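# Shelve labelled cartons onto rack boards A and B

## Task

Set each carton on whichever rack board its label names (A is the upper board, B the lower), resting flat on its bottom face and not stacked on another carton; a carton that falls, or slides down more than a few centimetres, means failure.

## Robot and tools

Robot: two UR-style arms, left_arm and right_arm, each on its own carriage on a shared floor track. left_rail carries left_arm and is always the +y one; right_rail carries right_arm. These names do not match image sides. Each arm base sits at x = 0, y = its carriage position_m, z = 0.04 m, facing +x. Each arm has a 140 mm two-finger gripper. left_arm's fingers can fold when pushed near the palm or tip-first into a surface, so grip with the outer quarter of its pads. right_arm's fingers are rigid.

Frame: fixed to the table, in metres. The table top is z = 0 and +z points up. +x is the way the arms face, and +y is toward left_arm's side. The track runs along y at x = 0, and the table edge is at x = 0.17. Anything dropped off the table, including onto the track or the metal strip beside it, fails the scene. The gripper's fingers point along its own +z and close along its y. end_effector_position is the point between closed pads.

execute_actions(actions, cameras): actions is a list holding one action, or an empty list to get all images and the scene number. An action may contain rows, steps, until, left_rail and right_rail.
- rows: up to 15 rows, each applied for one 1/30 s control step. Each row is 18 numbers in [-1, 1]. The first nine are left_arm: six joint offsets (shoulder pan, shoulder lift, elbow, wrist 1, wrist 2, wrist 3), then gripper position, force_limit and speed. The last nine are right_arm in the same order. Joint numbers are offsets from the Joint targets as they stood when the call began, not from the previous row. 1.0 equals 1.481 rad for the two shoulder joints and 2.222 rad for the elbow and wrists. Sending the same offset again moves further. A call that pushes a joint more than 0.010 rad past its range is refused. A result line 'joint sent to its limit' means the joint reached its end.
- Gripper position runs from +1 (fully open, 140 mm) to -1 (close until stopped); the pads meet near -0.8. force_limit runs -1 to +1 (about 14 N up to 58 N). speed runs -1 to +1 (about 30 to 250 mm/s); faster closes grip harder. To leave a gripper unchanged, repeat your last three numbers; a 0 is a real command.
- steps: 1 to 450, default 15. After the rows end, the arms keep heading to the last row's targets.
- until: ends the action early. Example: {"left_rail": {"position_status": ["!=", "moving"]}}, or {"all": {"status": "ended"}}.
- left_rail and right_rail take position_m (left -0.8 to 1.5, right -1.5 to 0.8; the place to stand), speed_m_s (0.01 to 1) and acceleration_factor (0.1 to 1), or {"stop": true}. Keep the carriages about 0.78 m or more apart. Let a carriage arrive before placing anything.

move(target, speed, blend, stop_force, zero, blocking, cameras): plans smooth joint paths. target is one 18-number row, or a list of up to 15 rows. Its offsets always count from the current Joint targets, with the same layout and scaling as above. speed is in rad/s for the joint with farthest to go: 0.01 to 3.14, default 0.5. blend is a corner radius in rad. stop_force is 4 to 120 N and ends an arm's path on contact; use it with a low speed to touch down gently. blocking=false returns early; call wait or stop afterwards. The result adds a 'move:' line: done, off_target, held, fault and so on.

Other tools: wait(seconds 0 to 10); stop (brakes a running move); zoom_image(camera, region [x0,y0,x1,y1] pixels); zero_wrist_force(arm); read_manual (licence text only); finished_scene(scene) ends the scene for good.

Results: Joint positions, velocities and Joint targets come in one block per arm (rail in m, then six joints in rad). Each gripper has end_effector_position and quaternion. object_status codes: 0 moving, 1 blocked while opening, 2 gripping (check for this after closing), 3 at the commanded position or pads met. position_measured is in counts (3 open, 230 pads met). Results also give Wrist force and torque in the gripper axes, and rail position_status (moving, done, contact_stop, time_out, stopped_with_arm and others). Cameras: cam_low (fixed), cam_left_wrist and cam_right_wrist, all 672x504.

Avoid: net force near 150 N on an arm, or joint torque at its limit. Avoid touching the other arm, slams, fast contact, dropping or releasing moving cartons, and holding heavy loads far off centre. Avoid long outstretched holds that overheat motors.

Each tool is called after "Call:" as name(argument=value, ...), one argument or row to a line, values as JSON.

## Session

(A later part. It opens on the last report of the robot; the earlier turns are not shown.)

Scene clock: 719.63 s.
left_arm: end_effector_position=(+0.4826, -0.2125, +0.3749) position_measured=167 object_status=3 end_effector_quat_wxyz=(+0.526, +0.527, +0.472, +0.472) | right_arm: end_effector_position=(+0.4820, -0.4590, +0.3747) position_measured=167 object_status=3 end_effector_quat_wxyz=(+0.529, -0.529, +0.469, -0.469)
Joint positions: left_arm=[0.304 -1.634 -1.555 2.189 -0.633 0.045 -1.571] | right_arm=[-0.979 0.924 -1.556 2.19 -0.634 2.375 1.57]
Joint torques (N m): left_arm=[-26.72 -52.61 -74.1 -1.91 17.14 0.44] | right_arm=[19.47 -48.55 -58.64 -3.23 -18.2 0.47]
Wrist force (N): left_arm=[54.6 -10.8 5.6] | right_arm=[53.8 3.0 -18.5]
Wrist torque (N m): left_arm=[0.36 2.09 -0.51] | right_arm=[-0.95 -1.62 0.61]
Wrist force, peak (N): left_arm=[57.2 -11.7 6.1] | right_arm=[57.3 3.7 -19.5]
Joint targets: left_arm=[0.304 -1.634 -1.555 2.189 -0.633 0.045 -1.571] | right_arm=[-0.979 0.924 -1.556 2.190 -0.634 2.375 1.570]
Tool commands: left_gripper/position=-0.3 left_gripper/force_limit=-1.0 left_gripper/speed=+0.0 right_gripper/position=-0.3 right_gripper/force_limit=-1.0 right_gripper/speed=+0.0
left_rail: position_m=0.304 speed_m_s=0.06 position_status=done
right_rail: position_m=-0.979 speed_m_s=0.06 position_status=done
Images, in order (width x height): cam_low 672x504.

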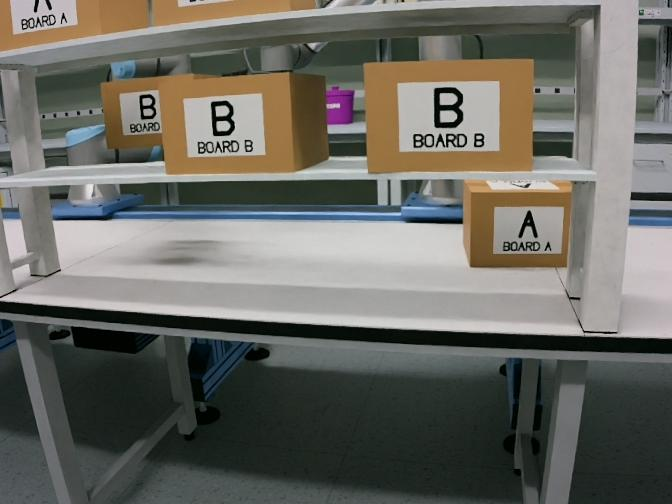

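Call:
move(
  target=[
    [0.0311,0.0077,-0.0052,0.0001,0.0207,0,-0.3,-1,0,-0.0248,0.0077,-0.0052,0.0001,-0.0165,0,-0.3,-1,0],
    [0.0923,0.0258,-0.0181,0.0009,0.0615,0,-0.3,-1,0,-0.071,0.0258,-0.0181,0.0009,-0.0473,0,-0.3,-1,0],
    [0.1522,0.0479,-0.034,0.0022,0.1014,0,-0.3,-1,0,-0.1136,0.0479,-0.034,0.0022,-0.0757,0,-0.3,-1,0],
    [0.2086,0.0722,-0.0524,0.0044,0.1391,0,-0.3,-1,0,-0.1521,0.0722,-0.0524,0.0044,-0.1013,0,-0.3,-1,0],
    [0.2587,0.0974,-0.0723,0.0075,0.1725,0,-0.3,-1,0,-0.1846,0.0974,-0.0723,0.0075,-0.123,0,-0.3,-1,0],
    [0.3055,0.1238,-0.0942,0.0117,0.2036,0,-0.3,-1,0,-0.2139,0.1238,-0.0942,0.0117,-0.1426,0,-0.3,-1,0],
    [0.3263,0.1369,-0.1053,0.0141,0.2175,0,-0.3,-1,0,-0.2267,0.1369,-0.1053,0.0141,-0.1511,0,-0.3,-1,0],
    [0.3562,0.157,-0.1226,0.018,0.2374,0,-0.3,-1,0,-0.2445,0.157,-0.1226,0.018,-0.163,0,-0.3,-1,0],
  ],
  speed=0.1,
  blend=0.005,
  cameras=["cam_low"],
)

Call:
move(
  target=[0,0.032,0.0157,-0.037,0,0,-0.3,-1,0,0,0.032,0.0157,-0.037,0,0,-0.3,-1,0],
  speed=0.03,
  stop_force=10,
)

Scene clock: 735.83 s.
left_arm: end_effector_position=(+0.7735, -0.2124, +0.3746) position_measured=167 object_status=3 end_effector_quat_wxyz=(+0.526, +0.527, +0.472, +0.472) | right_arm: end_effector_position=(+0.7729, -0.4589, +0.3746) position_measured=167 object_status=3 end_effector_quat_wxyz=(+0.529, -0.529, +0.469, -0.469)
Joint positions: left_arm=[0.304 -1.107 -1.323 1.917 -0.593 0.573 -1.571] | right_arm=[-0.979 0.562 -1.323 1.918 -0.594 2.013 1.57]
Joint torques (N m): left_arm=[-32.06 -45.63 -76.7 -2.59 27.82 0.39] | right_arm=[15.16 -54.86 -64.82 -4.01 -22.73 0.37]
Wrist force (N): left_arm=[50.6 -7.4 6.3] | right_arm=[50.0 5.8 -18.1]
Wrist torque (N m): left_arm=[0.20 2.06 -0.57] | right_arm=[-1.42 -1.81 -0.21]
Wrist force, peak (N): left_arm=[59.4 -10.5 8.5] | right_arm=[58.4 3.9 -22.0]
Joint targets: left_arm=[0.304 -1.106 -1.323 1.917 -0.593 0.573 -1.571] | right_arm=[-0.979 0.562 -1.323 1.917 -0.594 2.013 1.570]
left_rail: position_m=0.304 speed_m_s=0.06 position_status=done
right_rail: position_m=-0.979 speed_m_s=0.06 position_status=done
move: done
Images, in order (width x height): cam_low 672x504.

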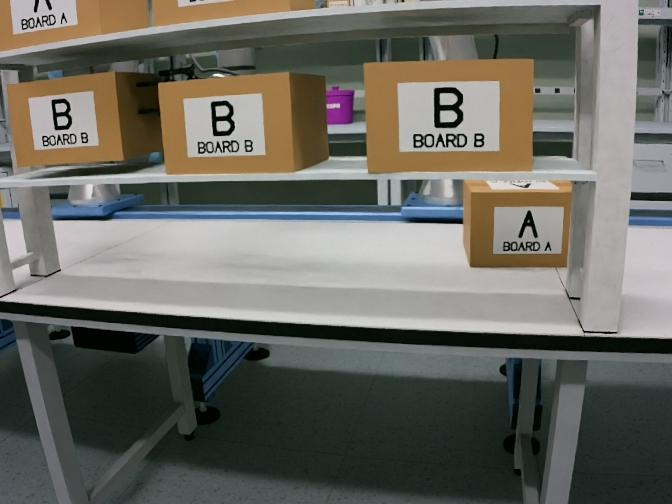

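Scene clock: 738.80 s.
left_arm: end_effector_position=(+0.7739, -0.2128, +0.3486) position_measured=167 object_status=3 end_effector_quat_wxyz=(+0.526, +0.527, +0.472, +0.472) | right_arm: end_effector_position=(+0.7734, -0.4587, +0.3492) position_measured=167 object_status=3 end_effector_quat_wxyz=(+0.529, -0.529, +0.469, -0.469)
Joint positions: left_arm=[0.304 -1.106 -1.296 1.937 -0.64 0.573 -1.571] | right_arm=[-0.979 0.562 -1.297 1.937 -0.64 2.013 1.57]
Joint torques (N m): left_arm=[-42.62 -79.19 -73.96 -2.23 28.68 0.4] | right_arm=[22.14 -78.35 -61.92 -3.53 -23.14 0.5]
Wrist force (N): left_arm=[55.8 -1.7 7.8] | right_arm=[53.7 1.5 -17.5]
Wrist torque (N m): left_arm=[0.52 2.26 -0.66] | right_arm=[-1.24 -1.77 -0.10]
Wrist force, peak (N): left_arm=[60.1 9.9 10.4] | right_arm=[57.5 -10.0 -18.6]
Joint targets: left_arm=[0.304 -1.106 -1.296 1.937 -0.640 0.573 -1.571] | right_arm=[-0.979 0.562 -1.297 1.937 -0.640 2.013 1.570]
left_rail: position_m=0.304 speed_m_s=0.06 position_status=done
right_rail: position_m=-0.979 speed_m_s=0.06 position_status=done
move: contact (left_arm, right_arm); left_arm: the wrist 1 is farthest, 0.035 rad from its target; right_arm: the wrist 1 is farthest, 0.037 rad from its target

Call:
move(
  target=[0,0.0016,0.0008,-0.0019,0,0,-0.3,-1,0,0,0.0016,0.0008,-0.0019,0,0,-0.3,-1,0],
  speed=0.03,
)

Call:
execute_actions(
  actions=[
    {"left_rail":{"position_m":0.327,"speed_m_s":0.025},"right_rail":{"position_m":-1.002,"speed_m_s":0.025},"steps":120,"until":{"all":{"status":"ended"}}},
  ],
)

Call:
move(
  target=[
    [-0.051,-0.0377,0.0257,-0.0005,-0.034,0,-0.3,-1,0,0.0303,-0.0377,0.0257,-0.0005,0.0202,0,-0.3,-1,0],
    [-0.1479,-0.0877,0.0679,-0.0094,-0.0986,0,-0.3,-1,0,0.0921,-0.0877,0.0679,-0.0094,0.0614,0,-0.3,-1,0],
    [-0.2642,-0.1322,0.1028,-0.0147,-0.1761,0,-0.3,-1,0,0.1732,-0.1322,0.1028,-0.0147,0.1154,0,-0.3,-1,0],
    [-0.6466,-0.0773,0.17,-0.119,-0.431,0,-0.3,-1,0,0.5157,-0.0773,0.17,-0.119,0.3437,0,-0.3,-1,0],
  ],
  speed=0.35,
  blend=0.012,
)

Call:
execute_actions(
  actions=[
    {"left_rail":{"position_m":1.19,"speed_m_s":0.25,"acceleration_factor":0.2},"right_rail":{"position_m":-0.26,"speed_m_s":0.25,"acceleration_factor":0.2},"steps":400,"until":{"all":{"status":"ended"}}},
  ],
  cameras=["all"],
)

Scene clock: 749.90 s.
left_arm: end_effector_position=(+0.7739, -0.2128, +0.3466) position_measured=167 object_status=3 end_effector_quat_wxyz=(+0.526, +0.526, +0.472, +0.472) | right_arm: end_effector_position=(+0.7735, -0.4586, +0.3473) position_measured=167 object_status=3 end_effector_quat_wxyz=(+0.529, -0.529, +0.469, -0.469)
Joint positions: left_arm=[0.304 -1.106 -1.294 1.938 -0.644 0.573 -1.571] | right_arm=[-0.979 0.562 -1.295 1.938 -0.644 2.013 1.57]
Joint torques (N m): left_arm=[-44.63 -10.82 -32.32 -3.34 28.47 0.08] | right_arm=[25.11 -19.36 -27.45 -3.26 -22.92 0.66]
Wrist force (N): left_arm=[64.2 32.8 4.9] | right_arm=[59.8 -30.2 -21.9]
Wrist torque (N m): left_arm=[-0.86 2.54 -1.01] | right_arm=[-1.98 -2.03 -0.15]
Wrist force, peak (N): left_arm=[64.2 32.8 4.9] | right_arm=[59.8 -30.2 -21.9]
Joint targets: left_arm=[0.304 -1.106 -1.293 1.938 -0.644 0.573 -1.571] | right_arm=[-0.979 0.562 -1.294 1.939 -0.644 2.013 1.570]
left_rail: position_m=0.304 speed_m_s=0.06 position_status=done
right_rail: position_m=-0.979 speed_m_s=0.06 position_status=done
move: done

Scene clock: 751.40 s.
left_arm: end_effector_position=(+0.7739, -0.1902, +0.3463) position_measured=167 object_status=3 end_effector_quat_wxyz=(+0.526, +0.527, +0.472, +0.472) | right_arm: end_effector_position=(+0.7734, -0.4813, +0.3469) position_measured=167 object_status=3 end_effector_quat_wxyz=(+0.529, -0.529, +0.469, -0.469)
Joint positions: left_arm=[0.327 -1.106 -1.293 1.938 -0.644 0.573 -1.571] | right_arm=[-1.002 0.562 -1.294 1.939 -0.644 2.013 1.57]
Joint torques (N m): left_arm=[9.06 -84.68 -31.33 1.07 -1.53 0.07] | right_arm=[-15.13 -78.38 -41.51 0.73 2.83 0.42]
Wrist force (N): left_arm=[-0.1 -0.2 0.3] | right_arm=[2.6 -5.3 -2.1]
Wrist torque (N m): left_arm=[0.02 0.14 -0.27] | right_arm=[-1.83 -0.80 -0.41]
Wrist force, peak (N): left_arm=[64.3 33.7 4.9] | right_arm=[60.1 -31.5 -23.4]
Joint targets: left_arm=[0.327 -1.106 -1.293 1.938 -0.644 0.573 -1.571] | right_arm=[-1.002 0.562 -1.294 1.939 -0.644 2.013 1.570]
Tool commands: left_gripper/position=-0.3 left_gripper/force_limit=-1.0 left_gripper/speed=+0.0 right_gripper/position=-0.3 right_gripper/force_limit=-1.0 right_gripper/speed=+0.0
left_rail: position_m=0.327 speed_m_s=0.02 position_status=done
right_rail: position_m=-1.002 speed_m_s=0.02 position_status=done

Scene clock: 754.73 s.
left_arm: end_effector_position=(+0.2784, -0.1897, +0.2548) position_measured=167 object_status=3 end_effector_quat_wxyz=(+0.527, +0.526, +0.472, +0.472) | right_arm: end_effector_position=(+0.2785, -0.4817, +0.2553) position_measured=167 object_status=3 end_effector_quat_wxyz=(+0.529, -0.529, +0.469, -0.469)
Joint positions: left_arm=[0.327 -2.064 -1.408 2.316 -0.908 -0.385 -1.571] | right_arm=[-1.002 1.326 -1.409 2.316 -0.908 2.777 1.57]
Joint torques (N m): left_arm=[-16.83 -22.41 -16.94 -1.38 -2.53 0.25] | right_arm=[8.05 -31.49 -17.44 -4.79 3.17 0.73]
Wrist force (N): left_arm=[0.1 -0.5 -0.1] | right_arm=[2.0 -6.1 -1.9]
Wrist torque (N m): left_arm=[-0.07 0.08 -0.29] | right_arm=[-2.03 -0.61 -0.41]
Wrist force, peak (N): left_arm=[-2.1 -1.9 -1.9] | right_arm=[3.0 -6.1 -2.7]
Joint targets: left_arm=[0.327 -2.064 -1.408 2.316 -0.908 -0.385 -1.571] | right_arm=[-1.002 1.326 -1.409 2.316 -0.908 2.777 1.570]
left_rail: position_m=0.327 speed_m_s=0.02 position_status=done
right_rail: position_m=-1.002 speed_m_s=0.02 position_status=done
move: done

Scene clock: 760.27 s.
left_arm: end_effector_position=(+0.2783, +0.6734, +0.2548) position_measured=167 object_status=3 end_effector_quat_wxyz=(+0.527, +0.526, +0.472, +0.472) | right_arm: end_effector_position=(+0.2784, +0.2603, +0.2553) position_measured=167 object_status=3 end_effector_quat_wxyz=(+0.529, -0.529, +0.469, -0.469)
Joint positions: left_arm=[1.19 -2.064 -1.408 2.316 -0.908 -0.385 -1.571] | right_arm=[-0.26 1.326 -1.409 2.316 -0.908 2.777 1.57]
Joint torques (N m): left_arm=[-11.01 -36 -23.89 -0.88 -0.15 0.09] | right_arm=[3.34 -41.17 -28.23 -3.56 1.81 0.62]
Wrist force (N): left_arm=[0.0 -0.5 -0.2] | right_arm=[1.9 -5.9 -1.7]
Wrist torque (N m): left_arm=[-0.06 0.11 -0.29] | right_arm=[-1.98 -0.60 -0.41]
Wrist force, peak (N): left_arm=[-0.1 -1.0 -0.1] | right_arm=[2.4 -6.3 -1.8]
Joint targets: left_arm=[1.190 -2.064 -1.408 2.316 -0.908 -0.385 -1.571] | right_arm=[-0.260 1.326 -1.409 2.316 -0.908 2.777 1.570]
Tool commands: left_gripper/position=-0.3 left_gripper/force_limit=-1.0 left_gripper/speed=+0.0 right_gripper/position=-0.3 right_gripper/force_limit=-1.0 right_gripper/speed=+0.0
left_rail: position_m=1.190 speed_m_s=0.25 position_status=done
right_rail: position_m=-0.260 speed_m_s=0.25 position_status=done
camera_calibration:
cam_left_wrist: T_world_to_cam=[[-0.0181636, 0.000463188, 0.999835, -0.241001], [-0.438201, -0.898845, -0.0075442, 0.725334], [0.898694, -0.438265, 0.0165292, 0.223541], [0, 0, 0, 1]] pos_world=[0.112569, 0.750046, 0.242739]
cam_right_wrist: T_world_to_cam=[[-0.015185, 0.0210502, -0.999663, 0.260941], [-0.421288, 0.906568, 0.0254894, -0.123485], [0.9068, 0.421534, -0.00489804, -0.184795], [0, 0, 0, 1]] pos_world=[0.119512, 0.184352, 0.263095]

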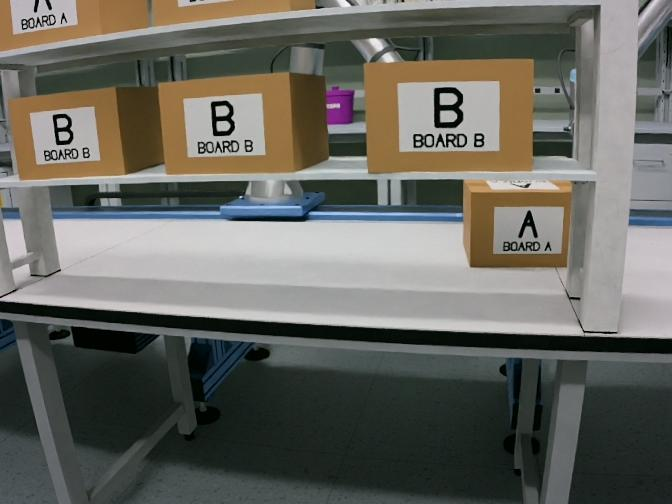

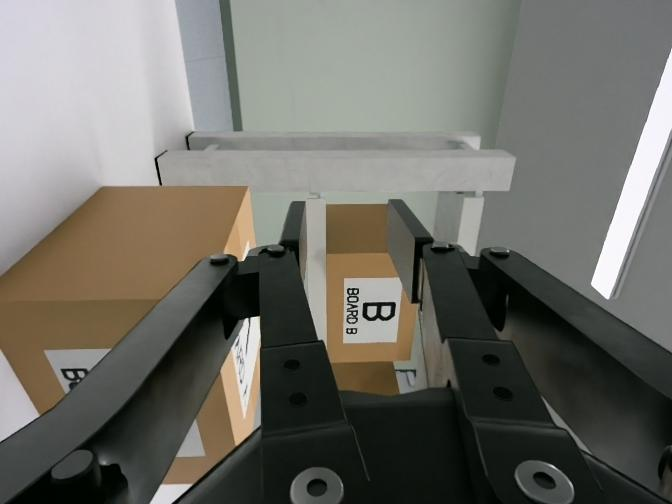

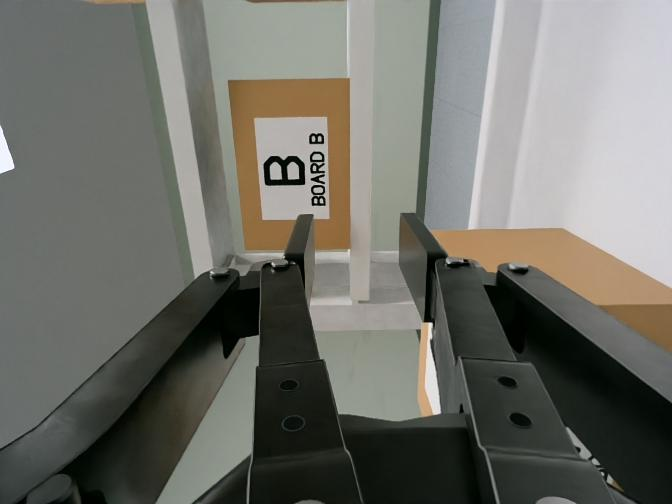

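Call:
move(
  target=[
    [0,0.204,0.0209,-0.1571,0,0,-0.3,-1,0,0,0.2045,0.0209,-0.1571,0,0,-0.3,-1,0],
    [0.2148,0.2065,0.0165,-0.1543,0.1436,0,-0.3,-1,0,-0.2086,0.2072,0.0165,-0.1543,-0.139,0,-0.3,-1,0],
  ],
  speed=0.3,
  blend=0.01,
)

Call:
execute_actions(
  actions=[
    {"left_rail":{"position_m":1.147,"speed_m_s":0.05},"right_rail":{"position_m":-0.184,"speed_m_s":0.06},"steps":150,"until":{"all":{"status":"ended"}}},
  ],
)

Call:
execute_actions(
  actions=[
    {"left_rail":{"position_m":1.14,"speed_m_s":0.03},"right_rail":{"position_m":-0.176,"speed_m_s":0.03},"steps":150,"until":{"all":{"status":"ended"}}},
  ],
)

Call:
execute_actions(
  actions=[
    {"left_rail":{"position_m":1.1365,"speed_m_s":0.03},"right_rail":{"position_m":-0.1725,"speed_m_s":0.03},"steps":150,"until":{"all":{"status":"ended"}}},
  ],
)

Scene clock: 783.33 s.
left_arm: end_effector_position=(+0.4303, +0.6727, +0.1049) position_measured=167 object_status=3 end_effector_quat_wxyz=(+0.527, +0.526, +0.472, +0.472) | right_arm: end_effector_position=(+0.4300, +0.2606, +0.1049) position_measured=167 object_status=3 end_effector_quat_wxyz=(+0.529, -0.529, +0.469, -0.469)
Joint positions: left_arm=[1.19 -1.746 -1.102 2.353 -1.251 -0.066 -1.571] | right_arm=[-0.26 1.017 -1.102 2.353 -1.251 2.468 1.57]
Joint torques (N m): left_arm=[11 -38.8 -25.52 3.64 2.42 0.3] | right_arm=[-13.91 -45.98 -22.45 1.36 -3 0.45]
Wrist force (N): left_arm=[-0.2 -0.4 0.2] | right_arm=[2.1 -5.6 -2.6]
Wrist torque (N m): left_arm=[-0.02 0.16 -0.28] | right_arm=[-1.96 -0.66 -0.37]
Wrist force, peak (N): left_arm=[-0.7 -1.7 -1.6] | right_arm=[2.3 -7.2 -1.9]
Joint targets: left_arm=[1.190 -1.746 -1.102 2.353 -1.251 -0.066 -1.571] | right_arm=[-0.260 1.017 -1.102 2.353 -1.251 2.468 1.570]
left_rail: position_m=1.190 speed_m_s=0.25 position_status=done
right_rail: position_m=-0.260 speed_m_s=0.25 position_status=done
move: done

Scene clock: 785.27 s.
left_arm: end_effector_position=(+0.4304, +0.6297, +0.1049) position_measured=167 object_status=3 end_effector_quat_wxyz=(+0.527, +0.526, +0.472, +0.472) | right_arm: end_effector_position=(+0.4301, +0.3366, +0.1049) position_measured=167 object_status=3 end_effector_quat_wxyz=(+0.529, -0.529, +0.469, -0.469)
Joint positions: left_arm=[1.147 -1.746 -1.102 2.353 -1.251 -0.066 -1.571] | right_arm=[-0.184 1.017 -1.102 2.353 -1.251 2.468 1.57]
Joint torques (N m): left_arm=[13.73 -37.06 -23.21 2.47 2.01 -0.1] | right_arm=[-13.44 -45.25 -17.9 0.52 -2.51 0.33]
Wrist force (N): left_arm=[-0.1 -0.4 0.1] | right_arm=[2.4 -5.8 -2.3]
Wrist torque (N m): left_arm=[-0.03 0.15 -0.29] | right_arm=[-1.99 -0.74 -0.37]
Wrist force, peak (N): left_arm=[-0.6 -0.4 0.6] | right_arm=[2.4 -6.2 -2.6]
Joint targets: left_arm=[1.147 -1.746 -1.102 2.353 -1.251 -0.066 -1.571] | right_arm=[-0.184 1.017 -1.102 2.353 -1.251 2.468 1.570]
Tool commands: left_gripper/position=-0.3 left_gripper/force_limit=-1.0 left_gripper/speed=+0.0 right_gripper/position=-0.3 right_gripper/force_limit=-1.0 right_gripper/speed=+0.0
left_rail: position_m=1.147 speed_m_s=0.05 position_status=done
right_rail: position_m=-0.184 speed_m_s=0.06 position_status=done

Scene clock: 786.00 s.
left_arm: end_effector_position=(+0.4304, +0.6227, +0.1049) position_measured=167 object_status=3 end_effector_quat_wxyz=(+0.527, +0.526, +0.472, +0.472) | right_arm: end_effector_position=(+0.4301, +0.3446, +0.1049) position_measured=167 object_status=3 end_effector_quat_wxyz=(+0.529, -0.529, +0.469, -0.469)
Joint positions: left_arm=[1.14 -1.746 -1.102 2.353 -1.251 -0.066 -1.571] | right_arm=[-0.176 1.017 -1.102 2.353 -1.251 2.468 1.57]
Joint torques (N m): left_arm=[13.75 -41.9 -22.41 2.3 1.6 0.53] | right_arm=[-12.78 -46.63 -15.33 0.24 -2.38 0.65]
Wrist force (N): left_arm=[0.0 -0.3 0.2] | right_arm=[2.3 -6.2 -2.4]
Wrist torque (N m): left_arm=[0.00 0.13 -0.29] | right_arm=[-2.07 -0.71 -0.37]
Wrist force, peak (N): left_arm=[-0.4 -0.6 0.5] | right_arm=[2.3 -6.2 -2.4]
Joint targets: left_arm=[1.140 -1.746 -1.102 2.353 -1.251 -0.066 -1.571] | right_arm=[-0.176 1.017 -1.102 2.353 -1.251 2.468 1.570]
Tool commands: left_gripper/position=-0.3 left_gripper/force_limit=-1.0 left_gripper/speed=+0.0 right_gripper/position=-0.3 right_gripper/force_limit=-1.0 right_gripper/speed=+0.0
left_rail: position_m=1.140 speed_m_s=0.03 position_status=done
right_rail: position_m=-0.176 speed_m_s=0.03 position_status=done

Scene clock: 786.53 s.
left_arm: end_effector_position=(+0.4304, +0.6192, +0.1049) position_measured=167 object_status=3 end_effector_quat_wxyz=(+0.527, +0.526, +0.472, +0.472) | right_arm: end_effector_position=(+0.4301, +0.3481, +0.1049) position_measured=167 object_status=3 end_effector_quat_wxyz=(+0.529, -0.529, +0.469, -0.469)
Joint positions: left_arm=[1.137 -1.746 -1.102 2.353 -1.251 -0.066 -1.571] | right_arm=[-0.173 1.017 -1.102 2.353 -1.251 2.468 1.57]
Joint torques (N m): left_arm=[13.05 -40.37 -21.14 2.15 1.34 -0.43] | right_arm=[-12.4 -44.76 -14.01 0.04 -1.85 0.62]
Wrist force (N): left_arm=[0.1 -0.2 0.2] | right_arm=[2.2 -5.6 -2.7]
Wrist torque (N m): left_arm=[0.04 0.11 -0.28] | right_arm=[-1.96 -0.69 -0.37]
Wrist force, peak (N): left_arm=[0.2 -0.6 0.5] | right_arm=[2.4 -6.0 -2.6]
Joint targets: left_arm=[1.137 -1.746 -1.102 2.353 -1.251 -0.066 -1.571] | right_arm=[-0.172 1.017 -1.102 2.353 -1.251 2.468 1.570]
Tool commands: left_gripper/position=-0.3 left_gripper/force_limit=-1.0 left_gripper/speed=+0.0 right_gripper/position=-0.3 right_gripper/force_limit=-1.0 right_gripper/speed=+0.0
left_rail: position_m=1.137 position_m_goal=1.136 speed_m_s=0.03 position_status=done
right_rail: position_m=-0.173 position_m_goal=-0.172 speed_m_s=0.03 position_status=done

Call:
execute_actions(
  actions=[
    {"left_rail":{"position_m":1.1335,"speed_m_s":0.03},"right_rail":{"position_m":-0.1695,"speed_m_s":0.03},"steps":150,"until":{"all":{"status":"ended"}}},
  ],
)

Call:
execute_actions(
  actions=[
    {"left_rail":{"position_m":1.132,"speed_m_s":0.03},"right_rail":{"position_m":-0.168,"speed_m_s":0.03},"steps":150,"until":{"all":{"status":"ended"}}},
  ],
)

Scene clock: 791.27 s.
left_arm: end_effector_position=(+0.4304, +0.6162, +0.1049) position_measured=167 object_status=3 end_effector_quat_wxyz=(+0.527, +0.526, +0.472, +0.472) | right_arm: end_effector_position=(+0.4300, +0.3510, +0.1049) position_measured=167 object_status=3 end_effector_quat_wxyz=(+0.529, -0.529, +0.469, -0.469)
Joint positions: left_arm=[1.134 -1.746 -1.102 2.353 -1.251 -0.066 -1.571] | right_arm=[-0.17 1.017 -1.102 2.353 -1.251 2.468 1.57]
Joint torques (N m): left_arm=[12.21 -46.14 -14.31 0.74 0.38 -0.07] | right_arm=[-9.03 -47.45 -17.81 -1.61 -0.72 0.62]
Wrist force (N): left_arm=[-0.2 -0.4 0.3] | right_arm=[13.9 -11.1 -5.3]
Wrist torque (N m): left_arm=[-0.02 0.18 -0.29] | right_arm=[-1.91 -0.43 -0.33]
Wrist force, peak (N): left_arm=[-0.1 -0.9 0.0] | right_arm=[13.9 -10.8 -6.6]
Joint targets: left_arm=[1.134 -1.746 -1.102 2.353 -1.251 -0.066 -1.571] | right_arm=[-0.170 1.017 -1.102 2.353 -1.251 2.468 1.570]
Tool commands: left_gripper/position=-0.3 left_gripper/force_limit=-1.0 left_gripper/speed=+0.0 right_gripper/position=-0.3 right_gripper/force_limit=-1.0 right_gripper/speed=+0.0
left_rail: position_m=1.134 position_m_goal=1.133 speed_m_s=0.03 position_status=done
right_rail: position_m=-0.170 speed_m_s=0.03 position_status=done

Scene clock: 791.70 s.
left_arm: end_effector_position=(+0.4304, +0.6147, +0.1049) position_measured=167 object_status=3 end_effector_quat_wxyz=(+0.527, +0.526, +0.472, +0.472) | right_arm: end_effector_position=(+0.4301, +0.3525, +0.1049) position_measured=167 object_status=3 end_effector_quat_wxyz=(+0.529, -0.529, +0.469, -0.469)
Joint positions: left_arm=[1.132 -1.746 -1.102 2.353 -1.251 -0.066 -1.571] | right_arm=[-0.168 1.017 -1.102 2.353 -1.251 2.468 1.57]
Joint torques (N m): left_arm=[12.38 -46.67 -13.27 0.57 -0.23 0.14] | right_arm=[-5.61 -49.11 -27.35 -1.52 -0.53 0.48]
Wrist force (N): left_arm=[4.7 0.1 -0.9] | right_arm=[17.6 -13.0 -6.9]
Wrist torque (N m): left_arm=[-0.05 0.36 -0.17] | right_arm=[-1.87 -0.44 -0.31]
Wrist force, peak (N): left_arm=[4.6 -0.6 -1.2] | right_arm=[17.6 -13.0 -6.9]
Joint targets: left_arm=[1.132 -1.746 -1.102 2.353 -1.251 -0.066 -1.571] | right_arm=[-0.168 1.017 -1.102 2.353 -1.251 2.468 1.570]
Tool commands: left_gripper/position=-0.3 left_gripper/force_limit=-1.0 left_gripper/speed=+0.0 right_gripper/position=-0.3 right_gripper/force_limit=-1.0 right_gripper/speed=+0.0
left_rail: position_m=1.132 speed_m_s=0.03 position_status=done
right_rail: position_m=-0.168 speed_m_s=0.03 position_status=done

Continue to ~45 N, then a mini-lift to align.

Call:
execute_actions(
  actions=[
    {"left_rail":{"position_m":1.13},"right_rail":{"position_m":-0.166},"steps":150,"until":{"all":{"status":"ended"}}},
  ],
)

Call:
execute_actions(
  actions=[
    {"left_rail":{"position_m":1.1288},"right_rail":{"position_m":-0.1653},"steps":150,"until":{"all":{"status":"ended"}}},
  ],
)

Call:
move(
  target=[0,-0.0058,-0.0002,0.004,0,0,-0.3,-1,0,0,-0.0058,-0.0002,0.004,0,0,-0.3,-1,0],
  speed=0.03,
)

Scene clock: 795.97 s.
left_arm: end_effector_position=(+0.4304, +0.6128, +0.1049) position_measured=167 object_status=3 end_effector_quat_wxyz=(+0.527, +0.526, +0.472, +0.472) | right_arm: end_effector_position=(+0.4301, +0.3546, +0.1049) position_measured=167 object_status=3 end_effector_quat_wxyz=(+0.529, -0.529, +0.469, -0.469)
Joint positions: left_arm=[1.13 -1.746 -1.102 2.353 -1.251 -0.066 -1.571] | right_arm=[-0.166 1.017 -1.102 2.353 -1.251 2.468 1.57]
Joint torques (N m): left_arm=[3.46 -48.78 -22.22 -0.91 3.53 -0.11] | right_arm=[14.01 -51.29 -29.48 -3.22 -4.5 0.51]
Wrist force (N): left_arm=[17.5 -5.6 -3.0] | right_arm=[27.4 -15.3 -7.9]
Wrist torque (N m): left_arm=[0.16 0.77 -0.36] | right_arm=[-1.82 -0.26 -0.27]
Wrist force, peak (N): left_arm=[17.5 -6.1 -3.0] | right_arm=[27.4 -15.3 -7.9]
Joint targets: left_arm=[1.130 -1.746 -1.102 2.353 -1.251 -0.066 -1.571] | right_arm=[-0.166 1.017 -1.102 2.353 -1.251 2.468 1.570]
Tool commands: left_gripper/position=-0.3 left_gripper/force_limit=-1.0 left_gripper/speed=+0.0 right_gripper/position=-0.3 right_gripper/force_limit=-1.0 right_gripper/speed=+0.0
left_rail: position_m=1.130 speed_m_s=0.03 position_status=done
right_rail: position_m=-0.166 speed_m_s=0.03 position_status=done

Scene clock: 796.40 s.
left_arm: end_effector_position=(+0.4304, +0.6116, +0.1049) position_measured=167 object_status=3 end_effector_quat_wxyz=(+0.527, +0.526, +0.472, +0.472) | right_arm: end_effector_position=(+0.4301, +0.3553, +0.1049) position_measured=167 object_status=3 end_effector_quat_wxyz=(+0.529, -0.529, +0.469, -0.469)
Joint positions: left_arm=[1.129 -1.746 -1.102 2.353 -1.251 -0.066 -1.571] | right_arm=[-0.165 1.017 -1.102 2.353 -1.251 2.468 1.57]
Joint torques (N m): left_arm=[-4.82 -50.62 -35.82 -0.32 8.22 0.03] | right_arm=[14.27 -52.05 -29.24 -3.54 -8.79 0.6]
Wrist force (N): left_arm=[34.8 -4.4 -6.2] | right_arm=[37.2 -19.7 -12.0]
Wrist torque (N m): left_arm=[0.14 1.35 -0.44] | right_arm=[-1.73 -0.17 -0.20]
Wrist force, peak (N): left_arm=[34.9 -4.2 -5.7] | right_arm=[37.1 -20.2 -11.9]
Joint targets: left_arm=[1.129 -1.746 -1.102 2.353 -1.251 -0.066 -1.571] | right_arm=[-0.165 1.017 -1.102 2.353 -1.251 2.468 1.570]
Tool commands: left_gripper/position=-0.3 left_gripper/force_limit=-1.0 left_gripper/speed=+0.0 right_gripper/position=-0.3 right_gripper/force_limit=-1.0 right_gripper/speed=+0.0
left_rail: position_m=1.129 speed_m_s=0.03 position_status=done
right_rail: position_m=-0.165 speed_m_s=0.03 position_status=done

Scene clock: 797.13 s.
left_arm: end_effector_position=(+0.4304, +0.6114, +0.1088) position_measured=167 object_status=3 end_effector_quat_wxyz=(+0.527, +0.526, +0.472, +0.472) | right_arm: end_effector_position=(+0.4302, +0.3554, +0.1088) position_measured=167 object_status=3 end_effector_quat_wxyz=(+0.529, -0.529, +0.469, -0.469)
Joint positions: left_arm=[1.129 -1.746 -1.11 2.352 -1.243 -0.066 -1.571] | right_arm=[-0.165 1.017 -1.11 2.353 -1.242 2.468 1.57]
Joint torques (N m): left_arm=[-18.25 -88.05 -52.68 0.26 15.92 0.4] | right_arm=[17.59 -81.72 -44.01 -2.17 -15.35 0.8]
Wrist force (N): left_arm=[35.1 -9.8 -1.8] | right_arm=[37.8 2.2 -7.7]
Wrist torque (N m): left_arm=[0.47 1.44 -0.25] | right_arm=[-2.14 -0.14 -0.12]
Wrist force, peak (N): left_arm=[35.1 -9.8 -1.8] | right_arm=[37.3 -20.7 -11.7]
Joint targets: left_arm=[1.129 -1.746 -1.111 2.352 -1.242 -0.066 -1.571] | right_arm=[-0.165 1.017 -1.111 2.353 -1.242 2.468 1.570]
left_rail: position_m=1.129 speed_m_s=0.03 position_status=done
right_rail: position_m=-0.165 speed_m_s=0.03 position_status=done
move: done

Call:
execute_actions(
  actions=[
    {"left_rail":{"position_m":1.1281},"right_rail":{"position_m":-0.1646},"steps":150,"until":{"all":{"status":"ended"}}},
  ],
)

Call:
move(
  target=[
    [0,-0.0303,-0.0004,0.0212,0,0,-0.3,-1,0,0,-0.0303,-0.0004,0.0212,0,0,-0.3,-1,0],
    [0,-0.0658,-0.0023,0.0469,0,0,-0.3,-1,0,0,-0.0658,-0.0023,0.0469,0,0,-0.3,-1,0],
    [0,-0.1003,-0.0054,0.0729,0,0,-0.3,-1,0,0,-0.1003,-0.0054,0.0729,0,0,-0.3,-1,0],
    [0,-0.1333,-0.0094,0.0989,0,0,-0.3,-1,0,0,-0.1333,-0.0094,0.0989,0,0,-0.3,-1,0],
    [0,-0.1652,-0.0145,0.1253,0,0,-0.3,-1,0,0,-0.1652,-0.0145,0.1253,0,0,-0.3,-1,0],
    [0,-0.1952,-0.0207,0.1515,0,0,-0.3,-1,0,0,-0.1952,-0.0207,0.1515,0,0,-0.3,-1,0],
  ],
  speed=0.08,
  blend=0.004,
)

Scene clock: 824.40 s.
left_arm: end_effector_position=(+0.4303, +0.6106, +0.1089) position_measured=167 object_status=3 end_effector_quat_wxyz=(+0.527, +0.526, +0.472, +0.472) | right_arm: end_effector_position=(+0.4302, +0.3562, +0.1089) position_measured=167 object_status=3 end_effector_quat_wxyz=(+0.529, -0.529, +0.469, -0.469)
Joint positions: left_arm=[1.128 -1.746 -1.111 2.352 -1.242 -0.066 -1.571] | right_arm=[-0.165 1.017 -1.111 2.353 -1.242 2.468 1.57]
Joint torques (N m): left_arm=[-31.67 -85.85 -51.62 -0.95 19.29 -0.17] | right_arm=[24.83 -76.45 -43.06 -3.39 -18.43 0.56]
Wrist force (N): left_arm=[46.4 -10.6 -1.8] | right_arm=[48.6 1.8 -9.4]
Wrist torque (N m): left_arm=[0.44 1.75 -0.26] | right_arm=[-2.05 -0.13 0.05]
Wrist force, peak (N): left_arm=[46.4 -10.6 -1.8] | right_arm=[48.8 2.3 -9.5]
Joint targets: left_arm=[1.128 -1.746 -1.111 2.352 -1.242 -0.066 -1.571] | right_arm=[-0.165 1.017 -1.111 2.353 -1.242 2.468 1.570]
Tool commands: left_gripper/position=-0.3 left_gripper/force_limit=-1.0 left_gripper/speed=+0.0 right_gripper/position=-0.3 right_gripper/force_limit=-1.0 right_gripper/speed=+0.0
left_rail: position_m=1.128 speed_m_s=0.03 position_status=done
right_rail: position_m=-0.165 speed_m_s=0.03 position_status=done

Scene clock: 829.00 s.
left_arm: end_effector_position=(+0.4304, +0.6110, +0.2545) position_measured=167 object_status=3 end_effector_quat_wxyz=(+0.527, +0.527, +0.472, +0.472) | right_arm: end_effector_position=(+0.4300, +0.3559, +0.2541) position_measured=167 object_status=3 end_effector_quat_wxyz=(+0.529, -0.530, +0.469, -0.469)
Joint positions: left_arm=[1.128 -1.746 -1.4 2.306 -0.906 -0.066 -1.571] | right_arm=[-0.165 1.017 -1.4 2.307 -0.906 2.468 1.57]
Joint torques (N m): left_arm=[-31.59 -70.61 -68.25 0.15 19.25 -0.1] | right_arm=[25.13 -65.52 -56.06 -2.26 -18.3 0.64]
Wrist force (N): left_arm=[38.8 -11.4 -1.9] | right_arm=[41.4 1.4 -7.9]
Wrist torque (N m): left_arm=[0.46 1.55 -0.26] | right_arm=[-1.95 -0.06 0.16]
Wrist force, peak (N): left_arm=[46.3 -10.6 -2.0] | right_arm=[49.0 1.6 -9.2]
Joint targets: left_arm=[1.128 -1.746 -1.400 2.306 -0.906 -0.066 -1.571] | right_arm=[-0.165 1.017 -1.400 2.307 -0.906 2.468 1.570]
left_rail: position_m=1.128 speed_m_s=0.03 position_status=done
right_rail: position_m=-0.165 speed_m_s=0.03 position_status=done
move: done

Call:
execute_actions(
  actions=[
    {"left_rail":{"position_m":1.1276},"right_rail":{"position_m":-0.1641},"steps":150,"until":{"all":{"status":"ended"}}},
  ],
)

Call:
move(
  target=[
    [0,-0.0284,-0.0071,0.026,0,0,-0.3,-1,0,0,-0.0284,-0.0071,0.026,0,0,-0.3,-1,0],
    [0,-0.0551,-0.0153,0.052,0,0,-0.3,-1,0,0,-0.0551,-0.0153,0.052,0,0,-0.3,-1,0],
    [0,-0.0797,-0.0243,0.0774,0,0,-0.3,-1,0,0,-0.0797,-0.0243,0.0774,0,0,-0.3,-1,0],
    [0,-0.1023,-0.0342,0.1024,0,0,-0.3,-1,0,0,-0.1023,-0.0342,0.1024,0,0,-0.3,-1,0],
    [0,-0.1193,-0.0427,0.1222,0,0,-0.3,-1,0,0,-0.1193,-0.0427,0.1222,0,0,-0.3,-1,0],
    [0,-0.1424,-0.0564,0.1513,0,0,-0.3,-1,0,0,-0.1424,-0.0564,0.1513,0,0,-0.3,-1,0],
    [0,-0.1596,-0.0687,0.175,0,0,-0.3,-1,0,0,-0.1596,-0.0687,0.175,0,0,-0.3,-1,0],
    [0,-0.1751,-0.0817,0.1984,0,0,-0.3,-1,0,0,-0.1751,-0.0817,0.1984,0,0,-0.3,-1,0],
    [0,-0.1887,-0.0954,0.2212,0,0,-0.3,-1,0,0,-0.1887,-0.0954,0.2212,0,0,-0.3,-1,0],
    [0,-0.2006,-0.1098,0.2435,0,0,-0.3,-1,0,0,-0.2006,-0.1098,0.2435,0,0,-0.3,-1,0],
    [0,-0.2111,-0.1248,0.2655,0,0,-0.3,-1,0,0,-0.2111,-0.1248,0.2655,0,0,-0.3,-1,0],
    [0,-0.2198,-0.1406,0.287,0,0,-0.3,-1,0,0,-0.2198,-0.1406,0.287,0,0,-0.3,-1,0],
    [0,-0.2289,-0.1622,0.3148,0,0,-0.3,-1,0,0,-0.2289,-0.1622,0.3148,0,0,-0.3,-1,0],
    [0,-0.2357,-0.1843,0.3413,0,0,-0.3,-1,0,0,-0.2357,-0.1843,0.3413,0,0,-0.3,-1,0],
  ],
  speed=0.1,
  blend=0.004,
)

Call:
execute_actions(
  actions=[
    {"left_rail":{"position_m":0.9796,"speed_m_s":0.06,"acceleration_factor":0.1},"right_rail":{"position_m":-0.3121,"speed_m_s":0.06,"acceleration_factor":0.1},"steps":300,"until":{"all":{"status":"ended"}}},
  ],
)

Call:
move(
  target=[
    [0.0436,0.0081,-0.0044,-0.001,0.029,0,-0.3,-1,0,-0.0368,0.0081,-0.0044,-0.001,-0.0245,0,-0.3,-1,0],
    [0.1065,0.0235,-0.0128,-0.0028,0.071,0,-0.3,-1,0,-0.0873,0.0235,-0.0128,-0.0028,-0.0581,0,-0.3,-1,0],
    [0.1677,0.0427,-0.0239,-0.0046,0.1118,0,-0.3,-1,0,-0.1335,0.0427,-0.0239,-0.0046,-0.0889,0,-0.3,-1,0],
    [0.2276,0.0661,-0.0379,-0.0062,0.1517,0,-0.3,-1,0,-0.1761,0.0661,-0.0379,-0.0062,-0.1173,0,-0.3,-1,0],
    [0.284,0.0925,-0.0543,-0.0073,0.1894,0,-0.3,-1,0,-0.2146,0.0925,-0.0543,-0.0073,-0.1429,0,-0.3,-1,0],
    [0.3341,0.12,-0.0722,-0.0078,0.2228,0,-0.3,-1,0,-0.2471,0.12,-0.0722,-0.0078,-0.1646,0,-0.3,-1,0],
    [0.3809,0.1495,-0.0922,-0.0074,0.2539,0,-0.3,-1,0,-0.2764,0.1495,-0.0922,-0.0074,-0.1842,0,-0.3,-1,0],
    [0.4017,0.1641,-0.1025,-0.0069,0.2678,0,-0.3,-1,0,-0.2892,0.1641,-0.1025,-0.0069,-0.1927,0,-0.3,-1,0],
    [0.4316,0.1864,-0.1187,-0.0055,0.2877,0,-0.3,-1,0,-0.307,0.1864,-0.1187,-0.0055,-0.2046,0,-0.3,-1,0],
  ],
  speed=0.12,
  blend=0.005,
  cameras=["all"],
)

Call:
move(
  target=[0,0.012,0.034,-0.042,0,0,-0.3,-1,0,0,0.012,0.034,-0.042,0,0,-0.3,-1,0],
  speed=0.04,
  stop_force=12,
)

Scene clock: 857.77 s.
left_arm: end_effector_position=(+0.4304, +0.6105, +0.2546) position_measured=167 object_status=3 end_effector_quat_wxyz=(+0.527, +0.527, +0.472, +0.472) | right_arm: end_effector_position=(+0.4300, +0.3564, +0.2542) position_measured=167 object_status=3 end_effector_quat_wxyz=(+0.528, -0.530, +0.469, -0.469)
Joint positions: left_arm=[1.128 -1.746 -1.4 2.306 -0.906 -0.066 -1.571] | right_arm=[-0.164 1.017 -1.4 2.307 -0.906 2.468 1.57]
Joint torques (N m): left_arm=[-31.69 -68.13 -67.99 -1.11 18.81 -0.08] | right_arm=[24.58 -61.72 -55.23 -2.83 -18.23 0.45]
Wrist force (N): left_arm=[48.3 -12.1 -1.7] | right_arm=[50.8 0.9 -10.0]
Wrist torque (N m): left_arm=[0.56 1.93 -0.26] | right_arm=[-1.92 -0.12 0.35]
Wrist force, peak (N): left_arm=[48.5 -12.1 -1.5] | right_arm=[50.8 0.9 -10.0]
Joint targets: left_arm=[1.128 -1.746 -1.400 2.306 -0.906 -0.066 -1.571] | right_arm=[-0.164 1.017 -1.400 2.307 -0.906 2.468 1.570]
Tool commands: left_gripper/position=-0.3 left_gripper/force_limit=-1.0 left_gripper/speed=+0.0 right_gripper/position=-0.3 right_gripper/force_limit=-1.0 right_gripper/speed=+0.0
left_rail: position_m=1.128 speed_m_s=0.03 position_status=done
right_rail: position_m=-0.164 speed_m_s=0.03 position_status=done

Scene clock: 865.80 s.
left_arm: end_effector_position=(+0.4304, +0.6103, +0.6195) position_measured=167 object_status=3 end_effector_quat_wxyz=(+0.527, +0.527, +0.472, +0.472) | right_arm: end_effector_position=(+0.4301, +0.3566, +0.6192) position_measured=167 object_status=3 end_effector_quat_wxyz=(+0.529, -0.529, +0.469, -0.469)
Joint positions: left_arm=[1.128 -1.746 -1.749 1.897 -0.148 -0.066 -1.571] | right_arm=[-0.164 1.017 -1.749 1.897 -0.147 2.468 1.57]
Joint torques (N m): left_arm=[-30.7 -34.16 -77.92 -1.07 19.36 -0.18] | right_arm=[23.57 -27.09 -61.54 -3.64 -18.22 0.65]
Wrist force (N): left_arm=[55.9 -12.3 -0.3] | right_arm=[58.3 0.5 -13.4]
Wrist torque (N m): left_arm=[0.63 2.18 -0.27] | right_arm=[-1.77 -0.53 0.56]
Wrist force, peak (N): left_arm=[63.0 -13.3 1.6] | right_arm=[64.9 0.4 -16.2]
Joint targets: left_arm=[1.128 -1.746 -1.749 1.897 -0.147 -0.066 -1.571] | right_arm=[-0.164 1.017 -1.749 1.897 -0.147 2.468 1.570]
left_rail: position_m=1.128 speed_m_s=0.03 position_status=done
right_rail: position_m=-0.164 speed_m_s=0.03 position_status=done
move: done

Scene clock: 869.37 s.
left_arm: end_effector_position=(+0.4304, +0.4623, +0.6196) position_measured=167 object_status=3 end_effector_quat_wxyz=(+0.527, +0.527, +0.472, +0.472) | right_arm: end_effector_position=(+0.4301, +0.2086, +0.6193) position_measured=167 object_status=3 end_effector_quat_wxyz=(+0.529, -0.529, +0.469, -0.469)
Joint positions: left_arm=[0.98 -1.746 -1.749 1.897 -0.147 -0.066 -1.571] | right_arm=[-0.312 1.017 -1.749 1.897 -0.147 2.468 1.57]
Joint torques (N m): left_arm=[-31.43 -17.46 -76.02 -2.74 19.19 -0.01] | right_arm=[25.68 -22.72 -57.85 -4.4 -17.69 0.5]
Wrist force (N): left_arm=[57.7 -12.3 0.1] | right_arm=[59.8 0.3 -13.7]
Wrist torque (N m): left_arm=[0.66 2.20 -0.27] | right_arm=[-1.81 -0.56 0.57]
Wrist force, peak (N): left_arm=[58.4 -12.2 0.1] | right_arm=[60.4 1.1 -14.1]
Joint targets: left_arm=[0.980 -1.746 -1.749 1.897 -0.147 -0.066 -1.571] | right_arm=[-0.312 1.017 -1.749 1.897 -0.147 2.468 1.570]
Tool commands: left_gripper/position=-0.3 left_gripper/force_limit=-1.0 left_gripper/speed=+0.0 right_gripper/position=-0.3 right_gripper/force_limit=-1.0 right_gripper/speed=+0.0
left_rail: position_m=0.980 speed_m_s=0.06 position_status=done
right_rail: position_m=-0.312 speed_m_s=0.06 position_status=done

Scene clock: 875.13 s.
left_arm: end_effector_position=(+0.7734, +0.4622, +0.6193) position_measured=167 object_status=3 end_effector_quat_wxyz=(+0.526, +0.527, +0.472, +0.472) | right_arm: end_effector_position=(+0.7731, +0.2086, +0.6189) position_measured=167 object_status=3 end_effector_quat_wxyz=(+0.529, -0.529, +0.469, -0.469)
Joint positions: left_arm=[0.98 -1.107 -1.473 1.633 -0.16 0.573 -1.571] | right_arm=[-0.312 0.562 -1.473 1.633 -0.159 2.014 1.57]
Joint torques (N m): left_arm=[-36.43 -29.06 -78.53 -3.26 27.15 -0.11] | right_arm=[18.52 -40.33 -62.72 -3.59 -25.29 0.78]
Wrist force (N): left_arm=[51.3 -10.4 0.9] | right_arm=[53.8 2.9 -13.0]
Wrist torque (N m): left_arm=[0.35 2.04 -0.35] | right_arm=[-2.11 -0.94 -0.02]
Wrist force, peak (N): left_arm=[63.3 -13.1 2.8] | right_arm=[64.8 -0.4 -16.6]
Joint targets: left_arm=[0.980 -1.107 -1.473 1.633 -0.160 0.574 -1.571] | right_arm=[-0.312 0.562 -1.473 1.633 -0.159 2.014 1.570]
left_rail: position_m=0.980 speed_m_s=0.06 position_status=done
right_rail: position_m=-0.312 speed_m_s=0.06 position_status=done
move: done
camera_calibration:
cam_left_wrist: T_world_to_cam=[[-0.017894, -0.000324863, 0.99984, -0.596191], [-0.438994, -0.898453, -0.00814852, 0.756019], [0.898312, -0.439069, 0.0159343, -0.318873], [0, 0, 0, 1]] pos_world=[0.607667, 0.539046, 0.607337]
cam_right_wrist: T_world_to_cam=[[-0.0162995, 0.0196625, -0.999674, 0.634187], [-0.420972, 0.906737, 0.0246984, 0.122845], [0.906927, 0.421237, -0.006502, -0.608935], [0, 0, 0, 1]] pos_world=[0.614311, 0.132649, 0.626987]

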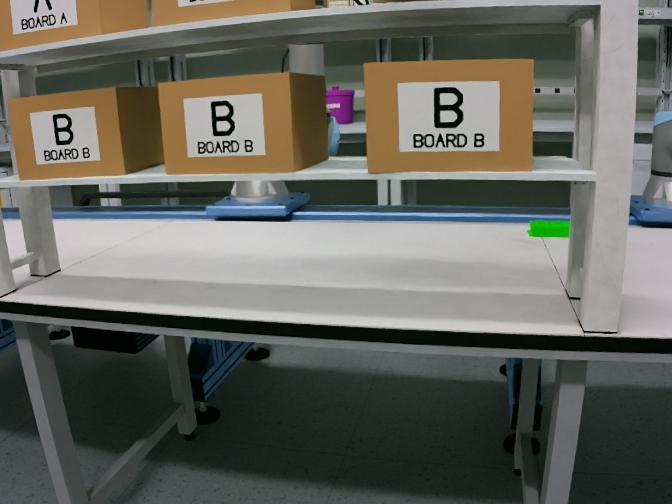

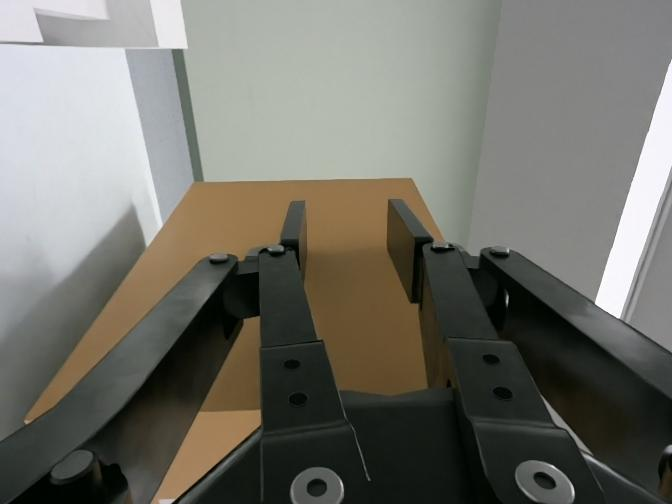

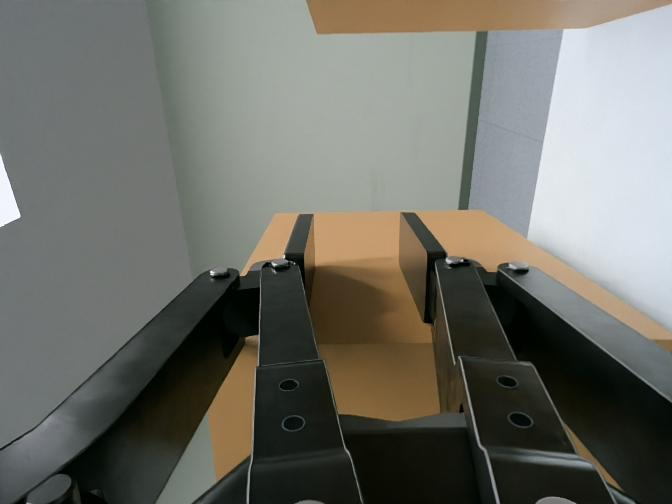

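Scene clock: 877.90 s.
left_arm: end_effector_position=(+0.7738, +0.4618, +0.5888) position_measured=167 object_status=3 end_effector_quat_wxyz=(+0.527, +0.527, +0.472, +0.472) | right_arm: end_effector_position=(+0.7737, +0.2089, +0.5883) position_measured=167 object_status=3 end_effector_quat_wxyz=(+0.529, -0.529, +0.469, -0.469)
Joint positions: left_arm=[0.98 -1.107 -1.463 1.676 -0.213 0.574 -1.571] | right_arm=[-0.312 0.562 -1.463 1.677 -0.213 2.014 1.57]
Joint torques (N m): left_arm=[-43.35 -57.99 -71.42 -2.22 28.63 -0.2] | right_arm=[27.89 -54.9 -57.74 -2.09 -25.15 0.59]
Wrist force (N): left_arm=[58.2 1.6 4.9] | right_arm=[60.7 -6.9 -14.3]
Wrist torque (N m): left_arm=[0.14 2.34 -0.42] | right_arm=[-1.98 -1.54 0.46]
Wrist force, peak (N): left_arm=[60.9 11.2 4.1] | right_arm=[63.5 -17.5 -22.6]
Joint targets: left_arm=[0.980 -1.107 -1.463 1.676 -0.213 0.574 -1.571] | right_arm=[-0.312 0.562 -1.463 1.677 -0.213 2.014 1.570]
left_rail: position_m=0.980 speed_m_s=0.06 position_status=done
right_rail: position_m=-0.312 speed_m_s=0.06 position_status=done
move: contact (left_arm, right_arm); left_arm: the wrist 1 is farthest, 0.040 rad from its target; right_arm: the wrist 1 is farthest, 0.039 rad from its target

Touch at expected z .588. Lower, release, retract.

Call:
move(
  target=[0,0.0004,0.0013,-0.0017,0,0,-0.3,-1,0,0,0.0004,0.0013,-0.0017,0,0,-0.3,-1,0],
  speed=0.03,
)

Call:
execute_actions(
  actions=[
    {"left_rail":{"position_m":1.0025,"speed_m_s":0.025},"right_rail":{"position_m":-0.335,"speed_m_s":0.025},"steps":120,"until":{"all":{"status":"ended"}}},
  ],
)

Call:
move(
  target=[
    [-0.051,-0.0446,0.0053,0.0244,-0.034,0,-0.3,-1,0,0.0309,-0.0446,0.0053,0.0244,0.0206,0,-0.3,-1,0],
    [-0.1479,-0.1022,0.045,0.0222,-0.0986,0,-0.3,-1,0,0.0928,-0.1022,0.045,0.0222,0.0618,0,-0.3,-1,0],
    [-0.2642,-0.1513,0.0736,0.0272,-0.1761,0,-0.3,-1,0,0.1739,-0.1513,0.0736,0.0272,0.1159,0,-0.3,-1,0],
    [-0.6466,-0.0666,0.2515,-0.207,-0.431,0,-0.3,-1,0,0.5164,-0.0666,0.2515,-0.207,0.3442,0,-0.3,-1,0],
  ],
  speed=0.35,
  blend=0.015,
  cameras=["all"],
)

Scene clock: 886.93 s.
left_arm: end_effector_position=(+0.7738, +0.4618, +0.5872) position_measured=167 object_status=3 end_effector_quat_wxyz=(+0.527, +0.526, +0.472, +0.472) | right_arm: end_effector_position=(+0.7737, +0.2089, +0.5867) position_measured=167 object_status=3 end_effector_quat_wxyz=(+0.529, -0.529, +0.469, -0.469)
Joint positions: left_arm=[0.98 -1.107 -1.462 1.679 -0.217 0.574 -1.571] | right_arm=[-0.312 0.562 -1.462 1.679 -0.217 2.014 1.57]
Joint torques (N m): left_arm=[-43.65 5.58 -30.47 -5.82 29.01 -0.3] | right_arm=[27.79 -4.94 -26.06 -5.16 -25.04 0.6]
Wrist force (N): left_arm=[61.8 24.6 0.6] | right_arm=[61.6 -29.1 -25.5]
Wrist torque (N m): left_arm=[-0.70 2.47 -0.70] | right_arm=[-2.30 -1.58 0.28]
Wrist force, peak (N): left_arm=[61.9 24.2 1.2] | right_arm=[61.6 -29.1 -25.5]
Joint targets: left_arm=[0.980 -1.107 -1.462 1.679 -0.217 0.574 -1.571] | right_arm=[-0.312 0.562 -1.462 1.679 -0.217 2.014 1.570]
left_rail: position_m=0.980 speed_m_s=0.06 position_status=done
right_rail: position_m=-0.312 speed_m_s=0.06 position_status=done
move: done

Scene clock: 888.43 s.
left_arm: end_effector_position=(+0.7738, +0.4847, +0.5869) position_measured=167 object_status=3 end_effector_quat_wxyz=(+0.527, +0.527, +0.472, +0.472) | right_arm: end_effector_position=(+0.7737, +0.1860, +0.5864) position_measured=167 object_status=3 end_effector_quat_wxyz=(+0.529, -0.529, +0.469, -0.469)
Joint positions: left_arm=[1.002 -1.107 -1.462 1.679 -0.217 0.574 -1.571] | right_arm=[-0.335 0.562 -1.462 1.679 -0.217 2.014 1.57]
Joint torques (N m): left_arm=[10.47 -81.54 -60.29 0.96 -2.14 -0.39] | right_arm=[-14.42 -71.32 -51.63 0.87 3.09 0.58]
Wrist force (N): left_arm=[-0.4 -0.3 -0.1] | right_arm=[4.5 -1.8 -0.9]
Wrist torque (N m): left_arm=[-0.01 0.20 -0.27] | right_arm=[-1.06 -1.23 -0.38]
Wrist force, peak (N): left_arm=[63.0 27.3 0.5] | right_arm=[61.3 -31.8 -26.0]
Joint targets: left_arm=[1.002 -1.107 -1.462 1.679 -0.217 0.574 -1.571] | right_arm=[-0.335 0.562 -1.462 1.679 -0.217 2.014 1.570]
Tool commands: left_gripper/position=-0.3 left_gripper/force_limit=-1.0 left_gripper/speed=+0.0 right_gripper/position=-0.3 right_gripper/force_limit=-1.0 right_gripper/speed=+0.0
left_rail: position_m=1.002 speed_m_s=0.02 position_status=done
right_rail: position_m=-0.335 speed_m_s=0.02 position_status=done

Scene clock: 891.77 s.
left_arm: end_effector_position=(+0.2779, +0.4850, +0.3556) position_measured=167 object_status=3 end_effector_quat_wxyz=(+0.527, +0.527, +0.472, +0.472) | right_arm: end_effector_position=(+0.2781, +0.1858, +0.3551) position_measured=167 object_status=3 end_effector_quat_wxyz=(+0.529, -0.529, +0.469, -0.469)
Joint positions: left_arm=[1.002 -2.064 -1.561 2.238 -0.677 -0.384 -1.571] | right_arm=[-0.335 1.327 -1.561 2.238 -0.677 2.778 1.57]
Joint torques (N m): left_arm=[-18.42 -16.37 -26.79 -1.14 -2.38 -0.17] | right_arm=[9.14 -26.79 -25.8 -4.3 4.04 0.62]
Wrist force (N): left_arm=[0.2 -0.4 0.2] | right_arm=[4.8 -1.4 -0.8]
Wrist torque (N m): left_arm=[-0.05 0.08 -0.28] | right_arm=[-0.97 -1.21 -0.38]
Wrist force, peak (N): left_arm=[-1.1 -2.7 -2.5] | right_arm=[5.6 -3.2 -2.0]
Joint targets: left_arm=[1.002 -2.065 -1.561 2.238 -0.677 -0.384 -1.571] | right_arm=[-0.335 1.327 -1.561 2.238 -0.677 2.778 1.570]
left_rail: position_m=1.002 speed_m_s=0.02 position_status=done
right_rail: position_m=-0.335 speed_m_s=0.02 position_status=done
move: done
camera_calibration:
cam_left_wrist: T_world_to_cam=[[-0.0183888, 0.0000323369, 0.999831, -0.341433], [-0.439032, -0.898435, -0.0080456, 0.556835], [0.898283, -0.439106, 0.0165354, 0.140181], [0, 0, 0, 1]] pos_world=[0.112267, 0.561846, 0.343538]
cam_right_wrist: T_world_to_cam=[[-0.0155893, 0.0195468, -0.999687, 0.362688], [-0.42107, 0.906703, 0.0242949, -0.0582248], [0.906894, 0.421318, -0.00590428, -0.15225], [0, 0, 0, 1]] pos_world=[0.119212, 0.109849, 0.36309]

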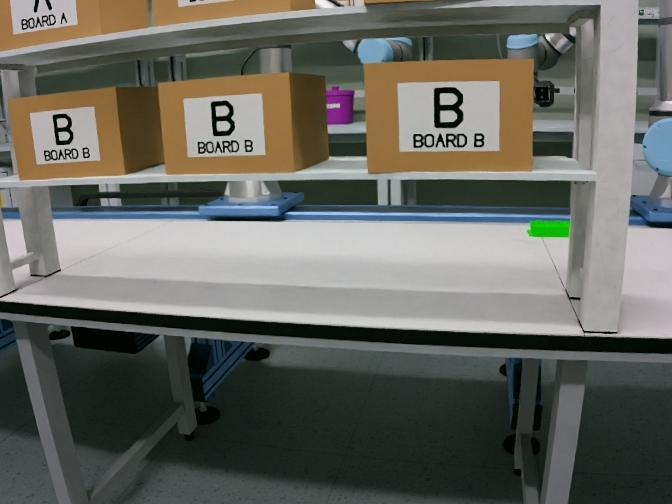

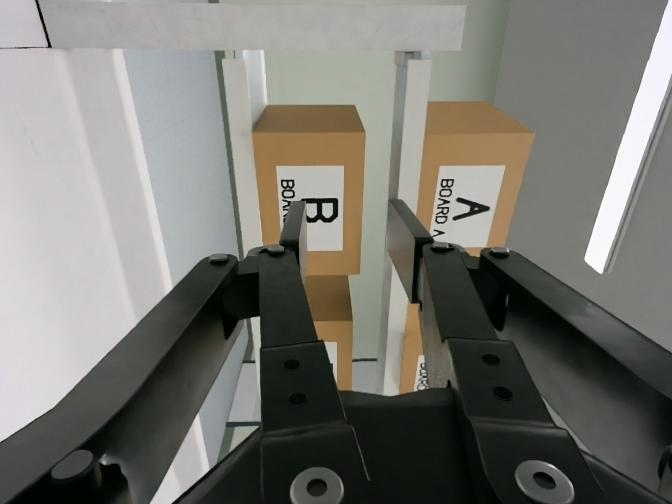

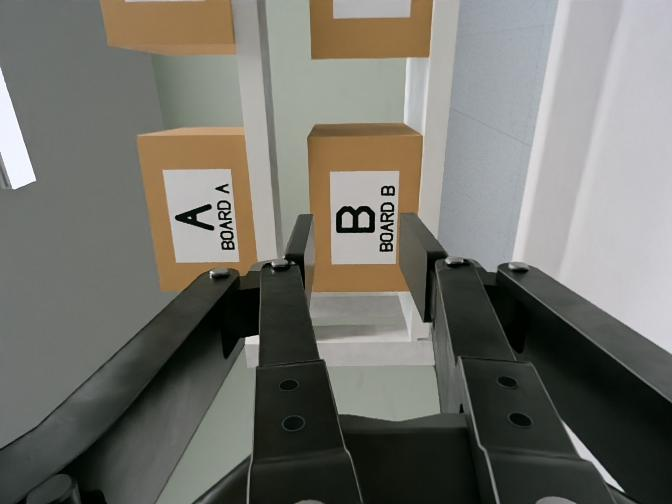

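Call:
finished_scene(
  scene=2,
)

The scene is finished: the task was done.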